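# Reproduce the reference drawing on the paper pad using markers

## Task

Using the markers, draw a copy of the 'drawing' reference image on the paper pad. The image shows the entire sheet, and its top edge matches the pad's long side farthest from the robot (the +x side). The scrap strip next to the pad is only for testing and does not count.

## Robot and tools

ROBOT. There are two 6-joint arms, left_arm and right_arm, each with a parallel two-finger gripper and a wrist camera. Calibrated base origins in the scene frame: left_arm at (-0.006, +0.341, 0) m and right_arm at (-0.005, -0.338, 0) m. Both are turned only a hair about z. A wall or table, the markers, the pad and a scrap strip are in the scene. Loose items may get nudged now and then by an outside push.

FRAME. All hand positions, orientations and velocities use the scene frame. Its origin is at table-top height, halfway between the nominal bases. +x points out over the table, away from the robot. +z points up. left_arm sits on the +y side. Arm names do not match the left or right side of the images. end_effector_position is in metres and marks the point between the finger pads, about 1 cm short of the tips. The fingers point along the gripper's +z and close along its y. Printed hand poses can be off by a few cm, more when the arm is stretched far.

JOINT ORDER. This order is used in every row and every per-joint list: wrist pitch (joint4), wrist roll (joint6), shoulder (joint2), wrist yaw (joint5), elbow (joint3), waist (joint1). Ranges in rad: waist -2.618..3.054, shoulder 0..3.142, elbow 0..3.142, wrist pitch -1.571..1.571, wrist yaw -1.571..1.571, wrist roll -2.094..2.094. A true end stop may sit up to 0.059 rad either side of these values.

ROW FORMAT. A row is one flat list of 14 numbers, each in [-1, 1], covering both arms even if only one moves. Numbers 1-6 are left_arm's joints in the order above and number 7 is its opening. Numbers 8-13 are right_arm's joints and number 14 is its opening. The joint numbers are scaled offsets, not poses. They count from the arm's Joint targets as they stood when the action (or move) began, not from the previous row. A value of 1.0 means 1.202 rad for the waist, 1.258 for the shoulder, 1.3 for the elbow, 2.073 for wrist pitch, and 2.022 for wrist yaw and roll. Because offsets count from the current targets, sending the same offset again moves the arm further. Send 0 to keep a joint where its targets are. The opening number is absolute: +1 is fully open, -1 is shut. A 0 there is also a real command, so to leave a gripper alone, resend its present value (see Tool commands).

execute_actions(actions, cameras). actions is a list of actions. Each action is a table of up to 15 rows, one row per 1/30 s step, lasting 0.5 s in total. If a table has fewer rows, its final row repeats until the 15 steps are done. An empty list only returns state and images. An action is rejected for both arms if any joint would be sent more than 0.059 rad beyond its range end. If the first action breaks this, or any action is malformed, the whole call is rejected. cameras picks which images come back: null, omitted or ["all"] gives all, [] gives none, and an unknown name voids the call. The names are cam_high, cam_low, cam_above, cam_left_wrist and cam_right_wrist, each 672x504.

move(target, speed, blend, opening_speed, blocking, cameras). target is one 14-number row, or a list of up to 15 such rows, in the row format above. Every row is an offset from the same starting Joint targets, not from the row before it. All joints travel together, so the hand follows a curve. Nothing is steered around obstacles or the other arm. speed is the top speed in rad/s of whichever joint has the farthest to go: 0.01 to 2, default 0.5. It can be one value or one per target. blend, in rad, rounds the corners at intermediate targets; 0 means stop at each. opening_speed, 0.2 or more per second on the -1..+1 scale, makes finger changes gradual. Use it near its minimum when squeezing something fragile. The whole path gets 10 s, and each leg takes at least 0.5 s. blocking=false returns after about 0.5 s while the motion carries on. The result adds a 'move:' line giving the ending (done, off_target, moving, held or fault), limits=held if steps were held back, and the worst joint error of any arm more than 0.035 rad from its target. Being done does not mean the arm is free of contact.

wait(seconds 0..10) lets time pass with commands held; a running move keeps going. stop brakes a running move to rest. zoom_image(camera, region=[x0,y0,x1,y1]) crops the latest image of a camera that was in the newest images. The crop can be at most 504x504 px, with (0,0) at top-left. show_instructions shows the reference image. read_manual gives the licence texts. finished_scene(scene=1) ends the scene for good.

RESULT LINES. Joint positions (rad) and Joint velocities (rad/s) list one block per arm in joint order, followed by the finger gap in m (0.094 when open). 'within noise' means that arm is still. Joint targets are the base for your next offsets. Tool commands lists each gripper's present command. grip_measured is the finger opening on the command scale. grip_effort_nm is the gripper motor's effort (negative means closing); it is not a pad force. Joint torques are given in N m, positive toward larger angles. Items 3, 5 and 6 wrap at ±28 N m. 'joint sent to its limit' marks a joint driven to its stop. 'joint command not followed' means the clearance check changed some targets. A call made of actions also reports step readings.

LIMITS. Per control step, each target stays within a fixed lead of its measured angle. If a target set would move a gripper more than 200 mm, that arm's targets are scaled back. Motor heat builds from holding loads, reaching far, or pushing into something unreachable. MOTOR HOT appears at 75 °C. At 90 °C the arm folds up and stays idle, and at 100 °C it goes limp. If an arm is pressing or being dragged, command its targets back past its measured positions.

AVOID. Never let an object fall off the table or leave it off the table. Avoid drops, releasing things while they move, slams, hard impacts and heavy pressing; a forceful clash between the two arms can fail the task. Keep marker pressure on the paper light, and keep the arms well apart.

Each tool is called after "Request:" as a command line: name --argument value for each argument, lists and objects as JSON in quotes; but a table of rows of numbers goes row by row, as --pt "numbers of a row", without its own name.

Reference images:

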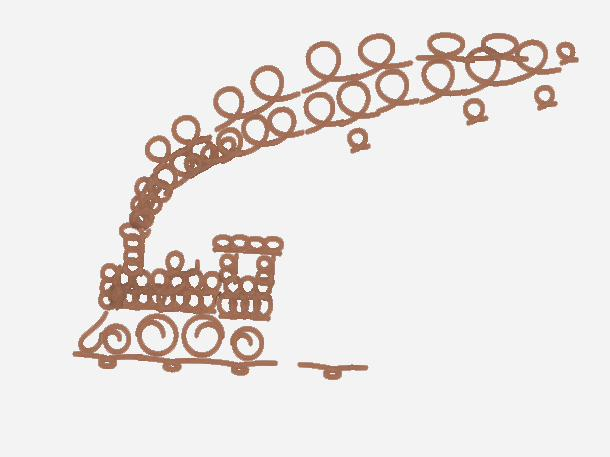

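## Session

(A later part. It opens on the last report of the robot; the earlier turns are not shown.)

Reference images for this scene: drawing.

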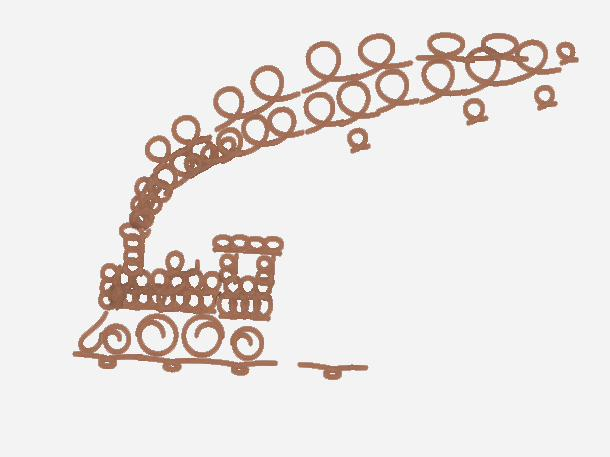

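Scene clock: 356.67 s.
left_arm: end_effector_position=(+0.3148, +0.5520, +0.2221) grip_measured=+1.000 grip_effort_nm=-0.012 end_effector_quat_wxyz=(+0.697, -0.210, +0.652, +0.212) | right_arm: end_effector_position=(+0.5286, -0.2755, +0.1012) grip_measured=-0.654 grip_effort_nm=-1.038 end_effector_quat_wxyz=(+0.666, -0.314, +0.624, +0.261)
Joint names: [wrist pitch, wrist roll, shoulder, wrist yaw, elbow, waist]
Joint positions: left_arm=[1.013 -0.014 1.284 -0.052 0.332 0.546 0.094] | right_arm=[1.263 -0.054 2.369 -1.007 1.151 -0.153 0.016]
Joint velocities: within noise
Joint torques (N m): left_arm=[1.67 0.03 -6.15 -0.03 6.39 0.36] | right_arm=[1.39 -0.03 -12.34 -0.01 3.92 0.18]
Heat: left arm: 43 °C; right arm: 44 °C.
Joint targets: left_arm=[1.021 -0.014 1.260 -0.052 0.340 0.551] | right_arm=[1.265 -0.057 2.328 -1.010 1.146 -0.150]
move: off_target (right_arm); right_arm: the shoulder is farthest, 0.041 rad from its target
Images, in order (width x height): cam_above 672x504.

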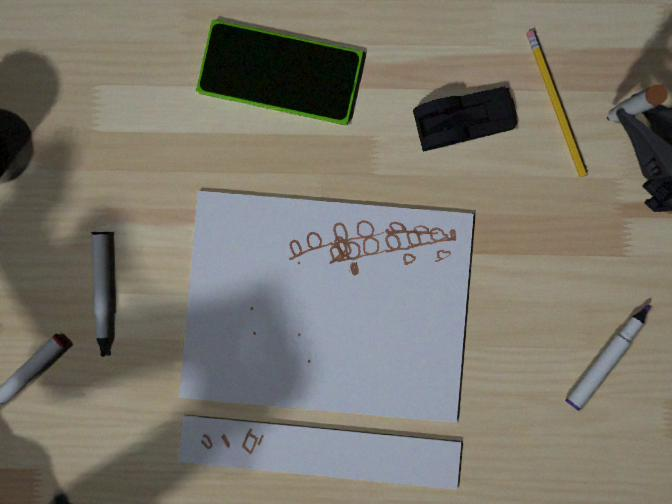

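Request:
move --pt "0 0 0 0 0 0 1 0 0 0.0096 0.0287 0 0.6025 -0.8" --pt "0 0 0 0 0 0 1 0 0 0.0573 0.0188 0 0.5775 -0.8" --pt "0 0 0 0 0 0 1 0 0 0.0806 0.0188 0 0.5775 -0.8" --pt "0 0 0 0 0 0 1 0 0 0.0806 -0.0046 0 0.5517 -0.8" --pt "0 0 0 0 0 0 1 0 0 0.0806 -0.0164 0 0.538 -0.8" --pt "0 0 0 0 0 0 1 0 0 0.0806 0.0027 0 0.5331 -0.8" --pt "0 0 0 0 0 0 1 0 0 0.0806 0.0027 0 0.5514 -0.8" --pt "0 0 0 0 0 0 1 0 0 0.0806 0.0261 0 0.5582 -0.8" --pt "0 0 0 0 0 0 1 0 0 0.0806 0.0511 0 0.5725 -0.8" --pt "0 0 0 0 0 0 1 0 0 0.0806 0.0629 0 0.5863 -0.8" --pt "0 0 0 0 0 0 1 0 0 0.0806 0.0438 0 0.5912 -0.8" --pt "0 0 0 0 0 0 1 0 0 0.0806 0.0438 0 0.5729 -0.8" --pt "0 0 0 0 0 0 1 0 0 0.0806 0.0204 0 0.5661 -0.8" --pt "0 0 0 0 0 0 1 0 0 0.0806 -0.0046 0 0.5517 -0.8" --speed '[0.6,0.12,0.06,0.1,0.07,0.12,0.06,0.12,0.12,0.07,0.12,0.06,0.12,0.12]' --blend '[0,0,0,0.003,0.003,0.003,0.003,0.003,0.003,0.003,0.003,0.003,0.003,0]' --cameras '[]'

Request:
move --pt "0 0 0 0 0 0 1 0 0 0 -0.0328 0 -0.032 -0.8" --pt "0 0 0 0 0 0 1 0 0 0 -0.0443 0 -0.0462 -0.8" --pt "0 0 0 0 0 0 1 0 0 0 -0.0246 0 -0.0517 -0.8" --pt "0 0 0 0 0 0 1 0 0 0 -0.0246 0 -0.0334 -0.8" --pt "0 0 0 0 0 0 1 0 0 0 -0.0006 0 -0.0271 -0.8" --pt "0 0 0 0 0 0 1 0 0 0 0.0246 0 -0.0125 -0.8" --pt "0 0 0 0 0 0 1 0 0 0 0.0362 0 0.0017 -0.8" --pt "0 0 0 0 0 0 1 0 0 0 0.0165 0 0.0072 -0.8" --pt "0 0 0 0 0 0 1 0 0 0 0.0165 0 -0.0111 -0.8" --pt "0 0 0 0 0 0 1 0 0 0 -0.0076 0 -0.0174 -0.8" --pt "0 0 0 0 0 0 1 0 0 0 -0.0328 0 -0.032 -0.8" --pt "0 0 0 0 0 0 1 0 0 0 -0.0536 0 -0.0539 -0.8" --pt "0 0 0 0 0 0 1 0 0 -0.07 -0.0536 0 -0.0539 -0.8" --speed '[0.12,0.07,0.12,0.06,0.12,0.12,0.07,0.12,0.06,0.12,0.12,0.12,0.2]' --blend '[0.003,0.003,0.003,0.003,0.003,0.003,0.003,0.003,0.003,0.003,0.003,0,0]' --cameras '[]'

Request:
move --pt "0 0 0 0 0 0 1 0 0 0 0.1998 0 0.1777 -0.8" --pt "0 0 0 0 0 0 1 0 0 0.0467 0.1899 0 0.1528 -0.8" --pt "0 0 0 0 0 0 1 0 0 0.0686 0.1899 0 0.1528 -0.8" --pt "0 0 0 0 0 0 1 0 0 0.0686 0.1699 0 0.1306 -0.8" --pt "0 0 0 0 0 0 1 0 0 0.0686 0.1899 0 0.127 -0.8" --pt "0 0 0 0 0 0 1 0 0 0.0686 0.1899 0 0.1453 -0.8" --pt "0 0 0 0 0 0 1 0 0 0.0686 0.22 0 0.1559 -0.8" --pt "0 0 0 0 0 0 1 0 0 0.0686 0.2533 0 0.1744 -0.8" --pt "0 0 0 0 0 0 1 0 0 0.0686 0.2705 0 0.19 -0.8" --pt "0 0 0 0 0 0 1 0 0 0.0686 0.2504 0 0.1936 -0.8" --pt "0 0 0 0 0 0 1 0 0 0.0686 0.2504 0 0.1753 -0.8" --pt "0 0 0 0 0 0 1 0 0 0.0686 0.2204 0 0.1647 -0.8" --pt "0 0 0 0 0 0 1 0 0 0.0686 0.187 0 0.1461 -0.8" --pt "0 0 0 0 0 0 1 0 0 0.0686 0.1457 0 0.1144 -0.8" --pt "0 0 0 0 0 0 1 0 0 0 0.1457 0 0.1144 -0.8" --speed '[0.4,0.12,0.06,0.1,0.12,0.06,0.12,0.12,0.07,0.12,0.06,0.12,0.12,0.12,0.2]' --blend '[0,0,0,0.003,0.003,0.003,0.003,0.003,0.003,0.003,0.003,0.003,0.003,0,0]' --cameras '[]'

Request:
move --pt "0 0 0 0 0 0 1 0 0 0 0.0826 0 0.1017 -0.8" --pt "0 0 0 0 0 0 1 0 0 0.0467 0.0727 0 0.0767 -0.8" --pt "0 0 0 0 0 0 1 0 0 0.0686 0.0727 0 0.0767 -0.8" --pt "0 0 0 0 0 0 1 0 0 0.0686 0.0498 0 0.0533 -0.8" --pt "0 0 0 0 0 0 1 0 0 0.0686 0.069 0 0.0495 -0.8" --pt "0 0 0 0 0 0 1 0 0 0.0686 0.069 0 0.0678 -0.8" --pt "0 0 0 0 0 0 1 0 0 0.0686 0.1006 0 0.0794 -0.8" --pt "0 0 0 0 0 0 1 0 0 0.0686 0.137 0 0.0994 -0.8" --pt "0 0 0 0 0 0 1 0 0 0.0686 0.1569 0 0.1162 -0.8" --pt "0 0 0 0 0 0 1 0 0 0.0686 0.1378 0 0.1199 -0.8" --pt "0 0 0 0 0 0 1 0 0 0.0686 0.1378 0 0.1016 -0.8" --pt "0 0 0 0 0 0 1 0 0 0.0686 0.1062 0 0.0901 -0.8" --pt "0 0 0 0 0 0 1 0 0 0.0686 0.0698 0 0.0701 -0.8" --pt "0 0 0 0 0 0 1 0 0 0 0.0698 0 0.0701 -0.8" --pt "0 0 0 0 0 0 1 0 0 -0.01 0.0698 0 -0.6122 -0.8" --speed '[0.4,0.12,0.06,0.1,0.12,0.06,0.12,0.12,0.07,0.12,0.06,0.12,0.12,0.2,0.8]' --blend '[0,0,0,0.003,0.003,0.003,0.003,0.003,0.003,0.003,0.003,0.003,0,0.02,0]' --cameras '["cam_above"]'

Request:
zoom_image --camera "cam_above" --region '[250, 225, 330, 285]'

Scene clock: 368.13 s.
left_arm: end_effector_position=(+0.3148, +0.5520, +0.2221) grip_measured=+1.000 grip_effort_nm=-0.007 end_effector_quat_wxyz=(+0.697, -0.210, +0.652, +0.212) | right_arm: end_effector_position=(+0.3721, +0.0422, +0.0777) grip_measured=-0.654 grip_effort_nm=-1.033 end_effector_quat_wxyz=(+0.527, -0.498, +0.502, +0.471)
Joint names: [wrist pitch, wrist roll, shoulder, wrist yaw, elbow, waist]
Joint positions: left_arm=[1.013 -0.014 1.284 -0.052 0.332 0.546 0.094] | right_arm=[1.265 -0.054 2.417 -1.008 1.151 0.519 0.016]
Joint velocities: within noise
Joint torques (N m): left_arm=[1.64 0.05 -6.24 -0.08 6.35 0.2] | right_arm=[1.39 -0.03 -8.38 -0.12 3.7 -0.57]
Heat: left arm: 43 °C; right arm: 45 °C.
Joint targets: left_arm=[1.021 -0.014 1.260 -0.052 0.340 0.551] | right_arm=[1.265 -0.057 2.429 -1.019 1.146 0.513]
move: done
No camera images: "cameras" was empty.

Scene clock: 373.63 s.
left_arm: end_effector_position=(+0.3148, +0.5520, +0.2221) grip_measured=+1.000 grip_effort_nm=-0.007 end_effector_quat_wxyz=(+0.697, -0.210, +0.652, +0.212) | right_arm: end_effector_position=(+0.3778, +0.0183, +0.0975) grip_measured=-0.654 grip_effort_nm=-1.033 end_effector_quat_wxyz=(+0.530, -0.514, +0.477, +0.478)
Joint names: [wrist pitch, wrist roll, shoulder, wrist yaw, elbow, waist]
Joint positions: left_arm=[1.013 -0.014 1.284 -0.052 0.332 0.546 0.094] | right_arm=[1.263 -0.054 2.375 -1.12 1.151 0.453 0.016]
Joint velocities: within noise
Joint torques (N m): left_arm=[1.65 0.05 -6.31 -0.07 6.34 0.29] | right_arm=[1.34 -0.03 -11.71 -0.06 3.81 -0.4]
Heat: left arm: 43 °C; right arm: 44 °C.
Joint targets: left_arm=[1.021 -0.014 1.260 -0.052 0.340 0.551] | right_arm=[1.265 -0.057 2.341 -1.127 1.146 0.448]
move: done
No camera images: "cameras" was empty.

Scene clock: 381.73 s.
left_arm: end_effector_position=(+0.3148, +0.5520, +0.2221) grip_measured=+1.000 grip_effort_nm=-0.007 end_effector_quat_wxyz=(+0.697, -0.210, +0.652, +0.212) | right_arm: end_effector_position=(+0.3770, +0.0667, +0.0982) grip_measured=-0.654 grip_effort_nm=-1.038 end_effector_quat_wxyz=(+0.565, -0.471, +0.515, +0.439)
Joint names: [wrist pitch, wrist roll, shoulder, wrist yaw, elbow, waist]
Joint positions: left_arm=[1.013 -0.014 1.284 -0.052 0.332 0.546 0.094] | right_arm=[1.261 -0.054 2.376 -0.825 1.151 0.592 0.016]
Joint velocities: within noise
Joint torques (N m): left_arm=[1.69 0.07 -6.26 -0.01 6.37 0.32] | right_arm=[1.49 -0.03 -11.97 -0.07 4.05 -0.57]
Heat: left arm: 43 °C; right arm: 44 °C.
Joint targets: left_arm=[1.021 -0.014 1.260 -0.052 0.340 0.551] | right_arm=[1.265 -0.057 2.341 -0.833 1.146 0.586]
move: done
No camera images: "cameras" was empty.

Scene clock: 390.17 s.
left_arm: end_effector_position=(+0.3148, +0.5520, +0.2221) grip_measured=+1.000 grip_effort_nm=-0.007 end_effector_quat_wxyz=(+0.697, -0.210, +0.652, +0.212) | right_arm: end_effector_position=(+0.5641, -0.3182, +0.1015) grip_measured=-0.654 grip_effort_nm=-1.038 end_effector_quat_wxyz=(+0.700, -0.205, +0.665, +0.158)
Joint names: [wrist pitch, wrist roll, shoulder, wrist yaw, elbow, waist]
Joint positions: left_arm=[1.013 -0.014 1.284 -0.052 0.332 0.546 0.094] | right_arm=[1.26 -0.052 2.371 -0.687 1.151 -0.15 0.016]
Joint velocities: within noise
Joint torques (N m): left_arm=[1.64 0.06 -6.17 -0.01 6.38 0.29] | right_arm=[1.55 -0.05 -12.53 -0.03 4.07 0.1]
Heat: left arm: 43 °C; right arm: 45 °C.
Joint targets: left_arm=[1.021 -0.014 1.260 -0.052 0.340 0.551] | right_arm=[1.265 -0.056 2.329 -0.692 1.146 -0.150]
move: off_target (right_arm); right_arm: the shoulder is farthest, 0.042 rad from its target
Images, in order (width x height): cam_above 672x504.

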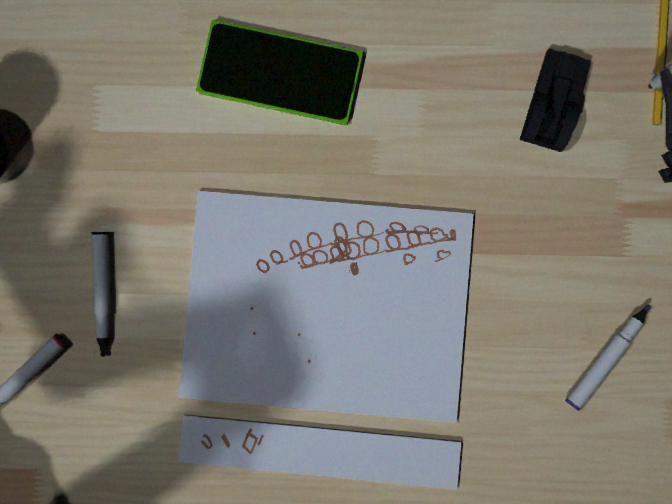

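Scaled by 6.300 from the camera's 672x504 image, which has a finer 960x720 frame.

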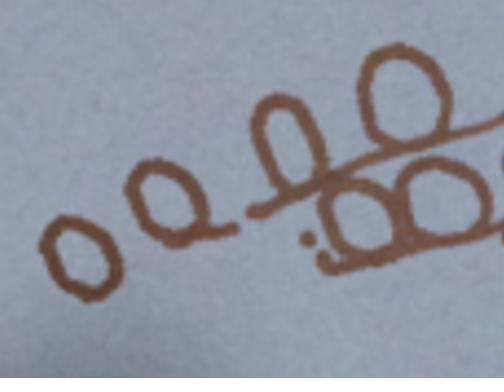

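Request:
execute_actions --actions '[]' --cameras '["cam_above","cam_high","cam_low"]'

Scene clock: 390.60 s.
left_arm: end_effector_position=(+0.3148, +0.5520, +0.2221) grip_measured=+1.000 grip_effort_nm=-0.007 end_effector_quat_wxyz=(+0.697, -0.210, +0.652, +0.212) | right_arm: end_effector_position=(+0.5641, -0.3182, +0.1015) grip_measured=-0.654 grip_effort_nm=-1.038 end_effector_quat_wxyz=(+0.700, -0.205, +0.665, +0.158)
Joint names: [wrist pitch, wrist roll, shoulder, wrist yaw, elbow, waist]
Joint positions: left_arm=[1.013 -0.014 1.284 -0.052 0.332 0.546 0.094] | right_arm=[1.26 -0.052 2.371 -0.687 1.151 -0.15 0.016]
Joint velocities: within noise
Joint torques (N m): left_arm=[1.62 0.04 -6.43 -0.02 6.38 0.4] | right_arm=[1.56 -0.05 -12.55 -0.03 4.07 -0.03]
Heat: left arm: 43 °C; right arm: 45 °C.
Joint targets: left_arm=[1.021 -0.014 1.260 -0.052 0.340 0.551] | right_arm=[1.265 -0.056 2.329 -0.692 1.146 -0.150]
Tool commands: left_gripper/opening=+1.0 right_gripper/opening=-0.8
Images, in order (width x height): cam_high 672x504, cam_low 672x504, cam_above 672x504.

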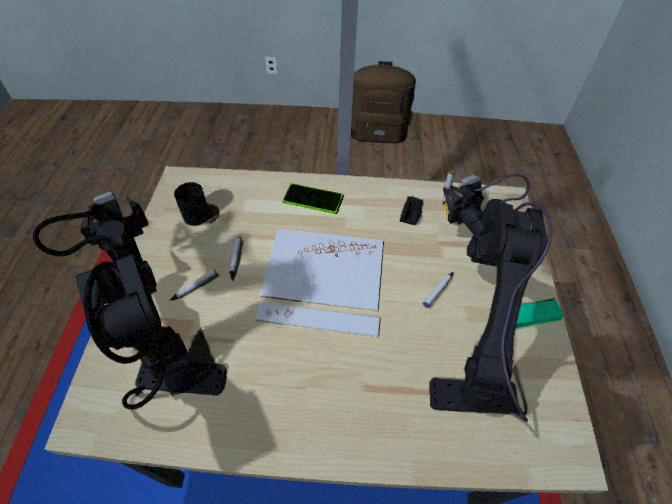

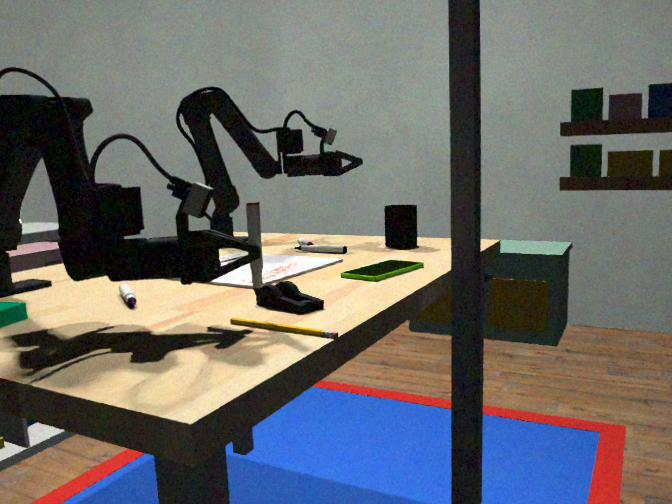

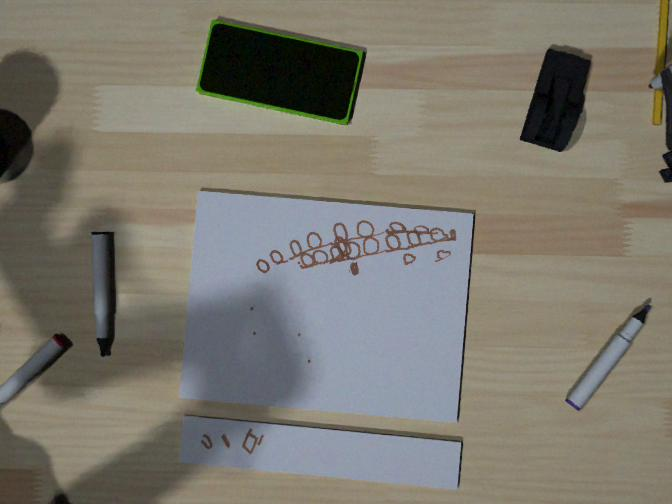

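Request:
zoom_image --camera "cam_low" --region '[180, 260, 380, 410]'

Request:
zoom_image --camera "cam_high" --region '[380, 160, 560, 260]'

Scaled by 2.520 from the camera's 672x504 image, which has a finer 960x720 frame.

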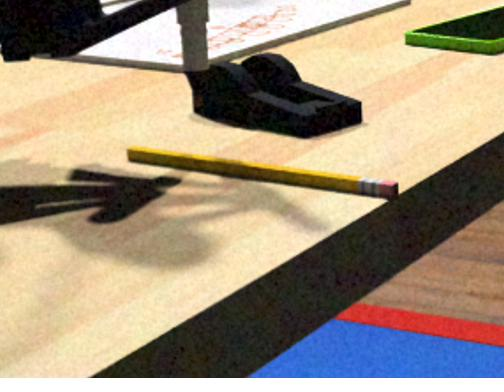

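Scaled by 2.800 from the camera's 672x504 image, which has a finer 960x720 frame.

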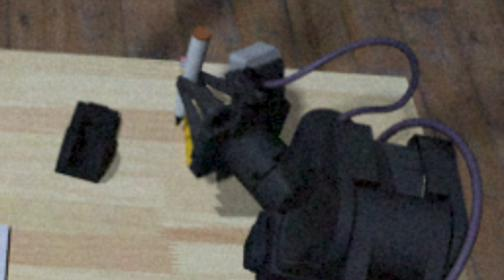

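Request:
move --pt "0 0 0 0 0 0 1 0 0 -0.1023 0 0 0 -0.8" --pt "0 0 0 0 0 0 1 0 0 -0.1023 -0.3504 0 0 -0.8" --pt "0 0 0 0 0 0 1 0 0 -0.1023 -0.3504 0 0.7205 -0.8" --pt "0 0 0 0 0 0 1 0 0 -0.0069 -0.0324 0 0.7205 -0.8" --speed '[0.3,0.7,0.8,0.6]' --blend '[0.02,0.05,0.05,0]' --cameras '["cam_above"]'

Request:
move --pt "0 0 0 0 0 0 1 0 0 0.0636 -0.0098 0 -0.0249 -0.8" --pt "0 0 0 0 0 0 1 0 0 0.0855 -0.0098 0 -0.0249 -0.8" --pt "0 0 0 0 0 0 1 0 0 0.0855 -0.0254 0 -0.0524 -0.8" --pt "0 0 0 0 0 0 1 0 0 0.0855 -0.0392 0 -0.065 -0.8" --pt "0 0 0 0 0 0 1 0 0 0.0855 -0.022 0 -0.069 -0.8" --pt "0 0 0 0 0 0 1 0 0 0.0855 -0.022 0 -0.0507 -0.8" --pt "0 0 0 0 0 0 1 0 0 0.0855 0.0007 0 -0.0437 -0.8" --pt "0 0 0 0 0 0 1 0 0 0.0855 0.0264 0 -0.0299 -0.8" --pt "0 0 0 0 0 0 1 0 0 0.0855 0.0402 0 -0.0173 -0.8" --pt "0 0 0 0 0 0 1 0 0 0.0855 0.023 0 -0.0133 -0.8" --pt "0 0 0 0 0 0 1 0 0 0.0855 0.023 0 -0.0316 -0.8" --pt "0 0 0 0 0 0 1 0 0 0.0855 0.0004 0 -0.0386 -0.8" --pt "0 0 0 0 0 0 1 0 0 0.0855 -0.0254 0 -0.0524 -0.8" --speed '[0.12,0.06,0.1,0.07,0.12,0.06,0.12,0.12,0.07,0.12,0.06,0.12,0.12]' --blend '[0,0,0.003,0.003,0.003,0.003,0.003,0.003,0.003,0.003,0.003,0.003,0]' --cameras '[]'

Request:
move --pt "0 0 0 0 0 0 1 0 0 0 -0.0189 0 -0.0242 -0.8" --pt "0 0 0 0 0 0 1 0 0 0 -0.0319 0 -0.0365 -0.8" --pt "0 0 0 0 0 0 1 0 0 0 -0.0148 0 -0.0406 -0.8" --pt "0 0 0 0 0 0 1 0 0 0 -0.0148 0 -0.0223 -0.8" --pt "0 0 0 0 0 0 1 0 0 0 0.007 0 -0.0157 -0.8" --pt "0 0 0 0 0 0 1 0 0 0 0.0315 0 -0.0024 -0.8" --pt "0 0 0 0 0 0 1 0 0 0 0.0446 0 0.0099 -0.8" --pt "0 0 0 0 0 0 1 0 0 0 0.0275 0 0.014 -0.8" --pt "0 0 0 0 0 0 1 0 0 0 0.0275 0 -0.0043 -0.8" --pt "0 0 0 0 0 0 1 0 0 0 0.0057 0 -0.0109 -0.8" --pt "0 0 0 0 0 0 1 0 0 0 -0.0189 0 -0.0242 -0.8" --speed '[0.12,0.07,0.12,0.06,0.12,0.12,0.07,0.12,0.06,0.12,0.12]' --blend '[0.003,0.003,0.003,0.003,0.003,0.003,0.003,0.003,0.003,0.003,0]' --cameras '[]'

Request:
move --pt "0 0 0 0 0 0 1 0 0 0 -0.0186 0 -0.0187 -0.8" --pt "0 0 0 0 0 0 1 0 0 0 -0.0297 0 -0.0296 -0.8" --pt "0 0 0 0 0 0 1 0 0 0 -0.0131 0 -0.0333 -0.8" --pt "0 0 0 0 0 0 1 0 0 0 -0.0131 0 -0.015 -0.8" --pt "0 0 0 0 0 0 1 0 0 0 0.0062 0 -0.0094 -0.8" --pt "0 0 0 0 0 0 1 0 0 0 0.0277 0 0.0023 -0.8" --pt "0 0 0 0 0 0 1 0 0 0 0.0388 0 0.0132 -0.8" --pt "0 0 0 0 0 0 1 0 0 0 0.0222 0 0.0169 -0.8" --pt "0 0 0 0 0 0 1 0 0 0 0.0222 0 -0.0014 -0.8" --pt "0 0 0 0 0 0 1 0 0 0 0.0029 0 -0.007 -0.8" --pt "0 0 0 0 0 0 1 0 0 0 -0.0137 0 -0.0147 -0.8" --pt "0 0 0 0 0 0 1 0 0 0 -0.0218 0 -0.0225 -0.8" --pt "0 0 0 0 0 0 1 0 0 0 -0.0067 0 -0.0252 -0.8" --pt "0 0 0 0 0 0 1 0 0 0 -0.0067 0 -0.0069 -0.8" --pt "0 0 0 0 0 0 1 0 0 0 0.0226 0 0.0056 -0.8" --speed '[0.12,0.07,0.12,0.06,0.12,0.12,0.07,0.12,0.06,0.12,0.12,0.07,0.12,0.06,0.12]' --blend '[0.003,0.003,0.003,0.003,0.003,0.003,0.003,0.003,0.003,0.003,0.003,0.003,0.003,0.003,0]' --cameras '[]'

Request:
move --pt "0 0 0 0 0 0 1 0 0 0 0.008 0 0.0078 -0.8" --pt "0 0 0 0 0 0 1 0 0 0 -0.0071 0 0.0105 -0.8" --pt "0 0 0 0 0 0 1 0 0 0 -0.0071 0 -0.0078 -0.8" --pt "0 0 0 0 0 0 1 0 0 0 -0.0364 0 -0.0203 -0.8" --pt "0 0 0 0 0 0 1 0 0 0 -0.0518 0 -0.0384 -0.8" --pt "0 0 0 0 0 0 1 0 0 0 -0.0615 0 -0.048 -0.8" --pt "0 0 0 0 0 0 1 0 0 0 -0.0453 0 -0.0514 -0.8" --pt "0 0 0 0 0 0 1 0 0 0 -0.0453 0 -0.0331 -0.8" --pt "0 0 0 0 0 0 1 0 0 0 -0.0279 0 -0.0282 -0.8" --pt "0 0 0 0 0 0 1 0 0 0 -0.0088 0 -0.0179 -0.8" --pt "0 0 0 0 0 0 1 0 0 0 0.001 0 -0.0082 -0.8" --pt "0 0 0 0 0 0 1 0 0 0 -0.0153 0 -0.0048 -0.8" --pt "0 0 0 0 0 0 1 0 0 0 -0.0153 0 -0.0231 -0.8" --pt "0 0 0 0 0 0 1 0 0 0 -0.0326 0 -0.028 -0.8" --pt "0 0 0 0 0 0 1 0 0 0 -0.0518 0 -0.0384 -0.8" --speed '[0.07,0.12,0.06,0.12,0.12,0.07,0.12,0.06,0.12,0.12,0.07,0.12,0.06,0.12,0.12]' --blend '[0.003,0.003,0.003,0.003,0.003,0.003,0.003,0.003,0.003,0.003,0.003,0.003,0.003,0.003,0]' --cameras '[]'

Request:
move --pt "0 0 0 0 0 0 1 0 0 0 -0.024 0 -0.0269 -0.8" --pt "0 0 0 0 0 0 1 0 0 0 -0.0355 0 -0.0393 -0.8" --pt "0 0 0 0 0 0 1 0 0 0 -0.0173 0 -0.0437 -0.8" --pt "0 0 0 0 0 0 1 0 0 0 -0.0173 0 -0.0254 -0.8" --pt "0 0 0 0 0 0 1 0 0 0 0.0047 0 -0.0193 -0.8" --pt "0 0 0 0 0 0 1 0 0 0 0.0284 0 -0.0061 -0.8" --pt "0 0 0 0 0 0 1 0 0 0 0.0399 0 0.0063 -0.8" --pt "0 0 0 0 0 0 1 0 0 0 0.0217 0 0.0107 -0.8" --pt "0 0 0 0 0 0 1 0 0 0 0.0217 0 -0.0076 -0.8" --pt "0 0 0 0 0 0 1 0 0 0 -0.0009 0 -0.0162 -0.8" --pt "0 0 0 0 0 0 1 0 0 0 -0.0153 0 -0.0264 -0.8" --pt "0 0 0 0 0 0 1 0 0 0 -0.0219 0 -0.0336 -0.8" --pt "0 0 0 0 0 0 1 0 0 0 -0.0068 0 -0.0361 -0.8" --pt "0 0 0 0 0 0 1 0 0 0 -0.0068 0 -0.0178 -0.8" --pt "0 0 0 0 0 0 1 0 0 0 0.0197 0 -0.0066 -0.8" --speed '[0.12,0.07,0.12,0.06,0.12,0.12,0.07,0.12,0.06,0.12,0.12,0.07,0.12,0.06,0.12]' --blend '[0.003,0.003,0.003,0.003,0.003,0.003,0.003,0.003,0.003,0.003,0.003,0.003,0.003,0.003,0]' --cameras '[]'

Request:
move --pt "0 0 0 0 0 0 1 0 0 0 0.0066 0 0.0071 -0.8" --pt "0 0 0 0 0 0 1 0 0 0 -0.0085 0 0.0097 -0.8" --pt "0 0 0 0 0 0 1 0 0 -0.1 -0.0085 0 0.0097 -0.8" --pt "0 0 0 0 0 0 1 0 0 -0.1 -0.2395 0 0.0097 -0.8" --pt "0 0 0 0 0 0 1 0 0 -0.1 -0.2395 0 -0.6045 -0.8" --speed '[0.07,0.12,0.3,0.7,0.8]' --blend '[0.003,0,0.02,0.05,0]' --cameras '["cam_above"]'

Request:
zoom_image --camera "cam_above" --region '[240, 230, 320, 290]'

Scene clock: 402.13 s.
left_arm: end_effector_position=(+0.3148, +0.5520, +0.2221) grip_measured=+1.000 grip_effort_nm=-0.007 end_effector_quat_wxyz=(+0.697, -0.210, +0.652, +0.212) | right_arm: end_effector_position=(+0.3334, +0.1112, +0.1295) grip_measured=-0.654 grip_effort_nm=-1.038 end_effector_quat_wxyz=(+0.568, -0.487, +0.480, +0.458)
Joint names: [wrist pitch, wrist roll, shoulder, wrist yaw, elbow, waist]
Joint positions: left_arm=[1.013 -0.014 1.284 -0.052 0.332 0.546 0.094] | right_arm=[1.255 -0.052 2.315 -0.767 1.151 0.718 0.016]
Joint velocities: within noise
Joint torques (N m): left_arm=[1.63 0.03 -6.3 -0.06 6.45 0.47] | right_arm=[1.56 -0.05 -8.81 0.1 4.29 -0.23]
Heat: left arm: 43 °C; right arm: 45 °C.
Joint targets: left_arm=[1.021 -0.014 1.260 -0.052 0.340 0.551] | right_arm=[1.265 -0.056 2.320 -0.757 1.146 0.716]
move: done
Images, in order (width x height): cam_above 672x504.

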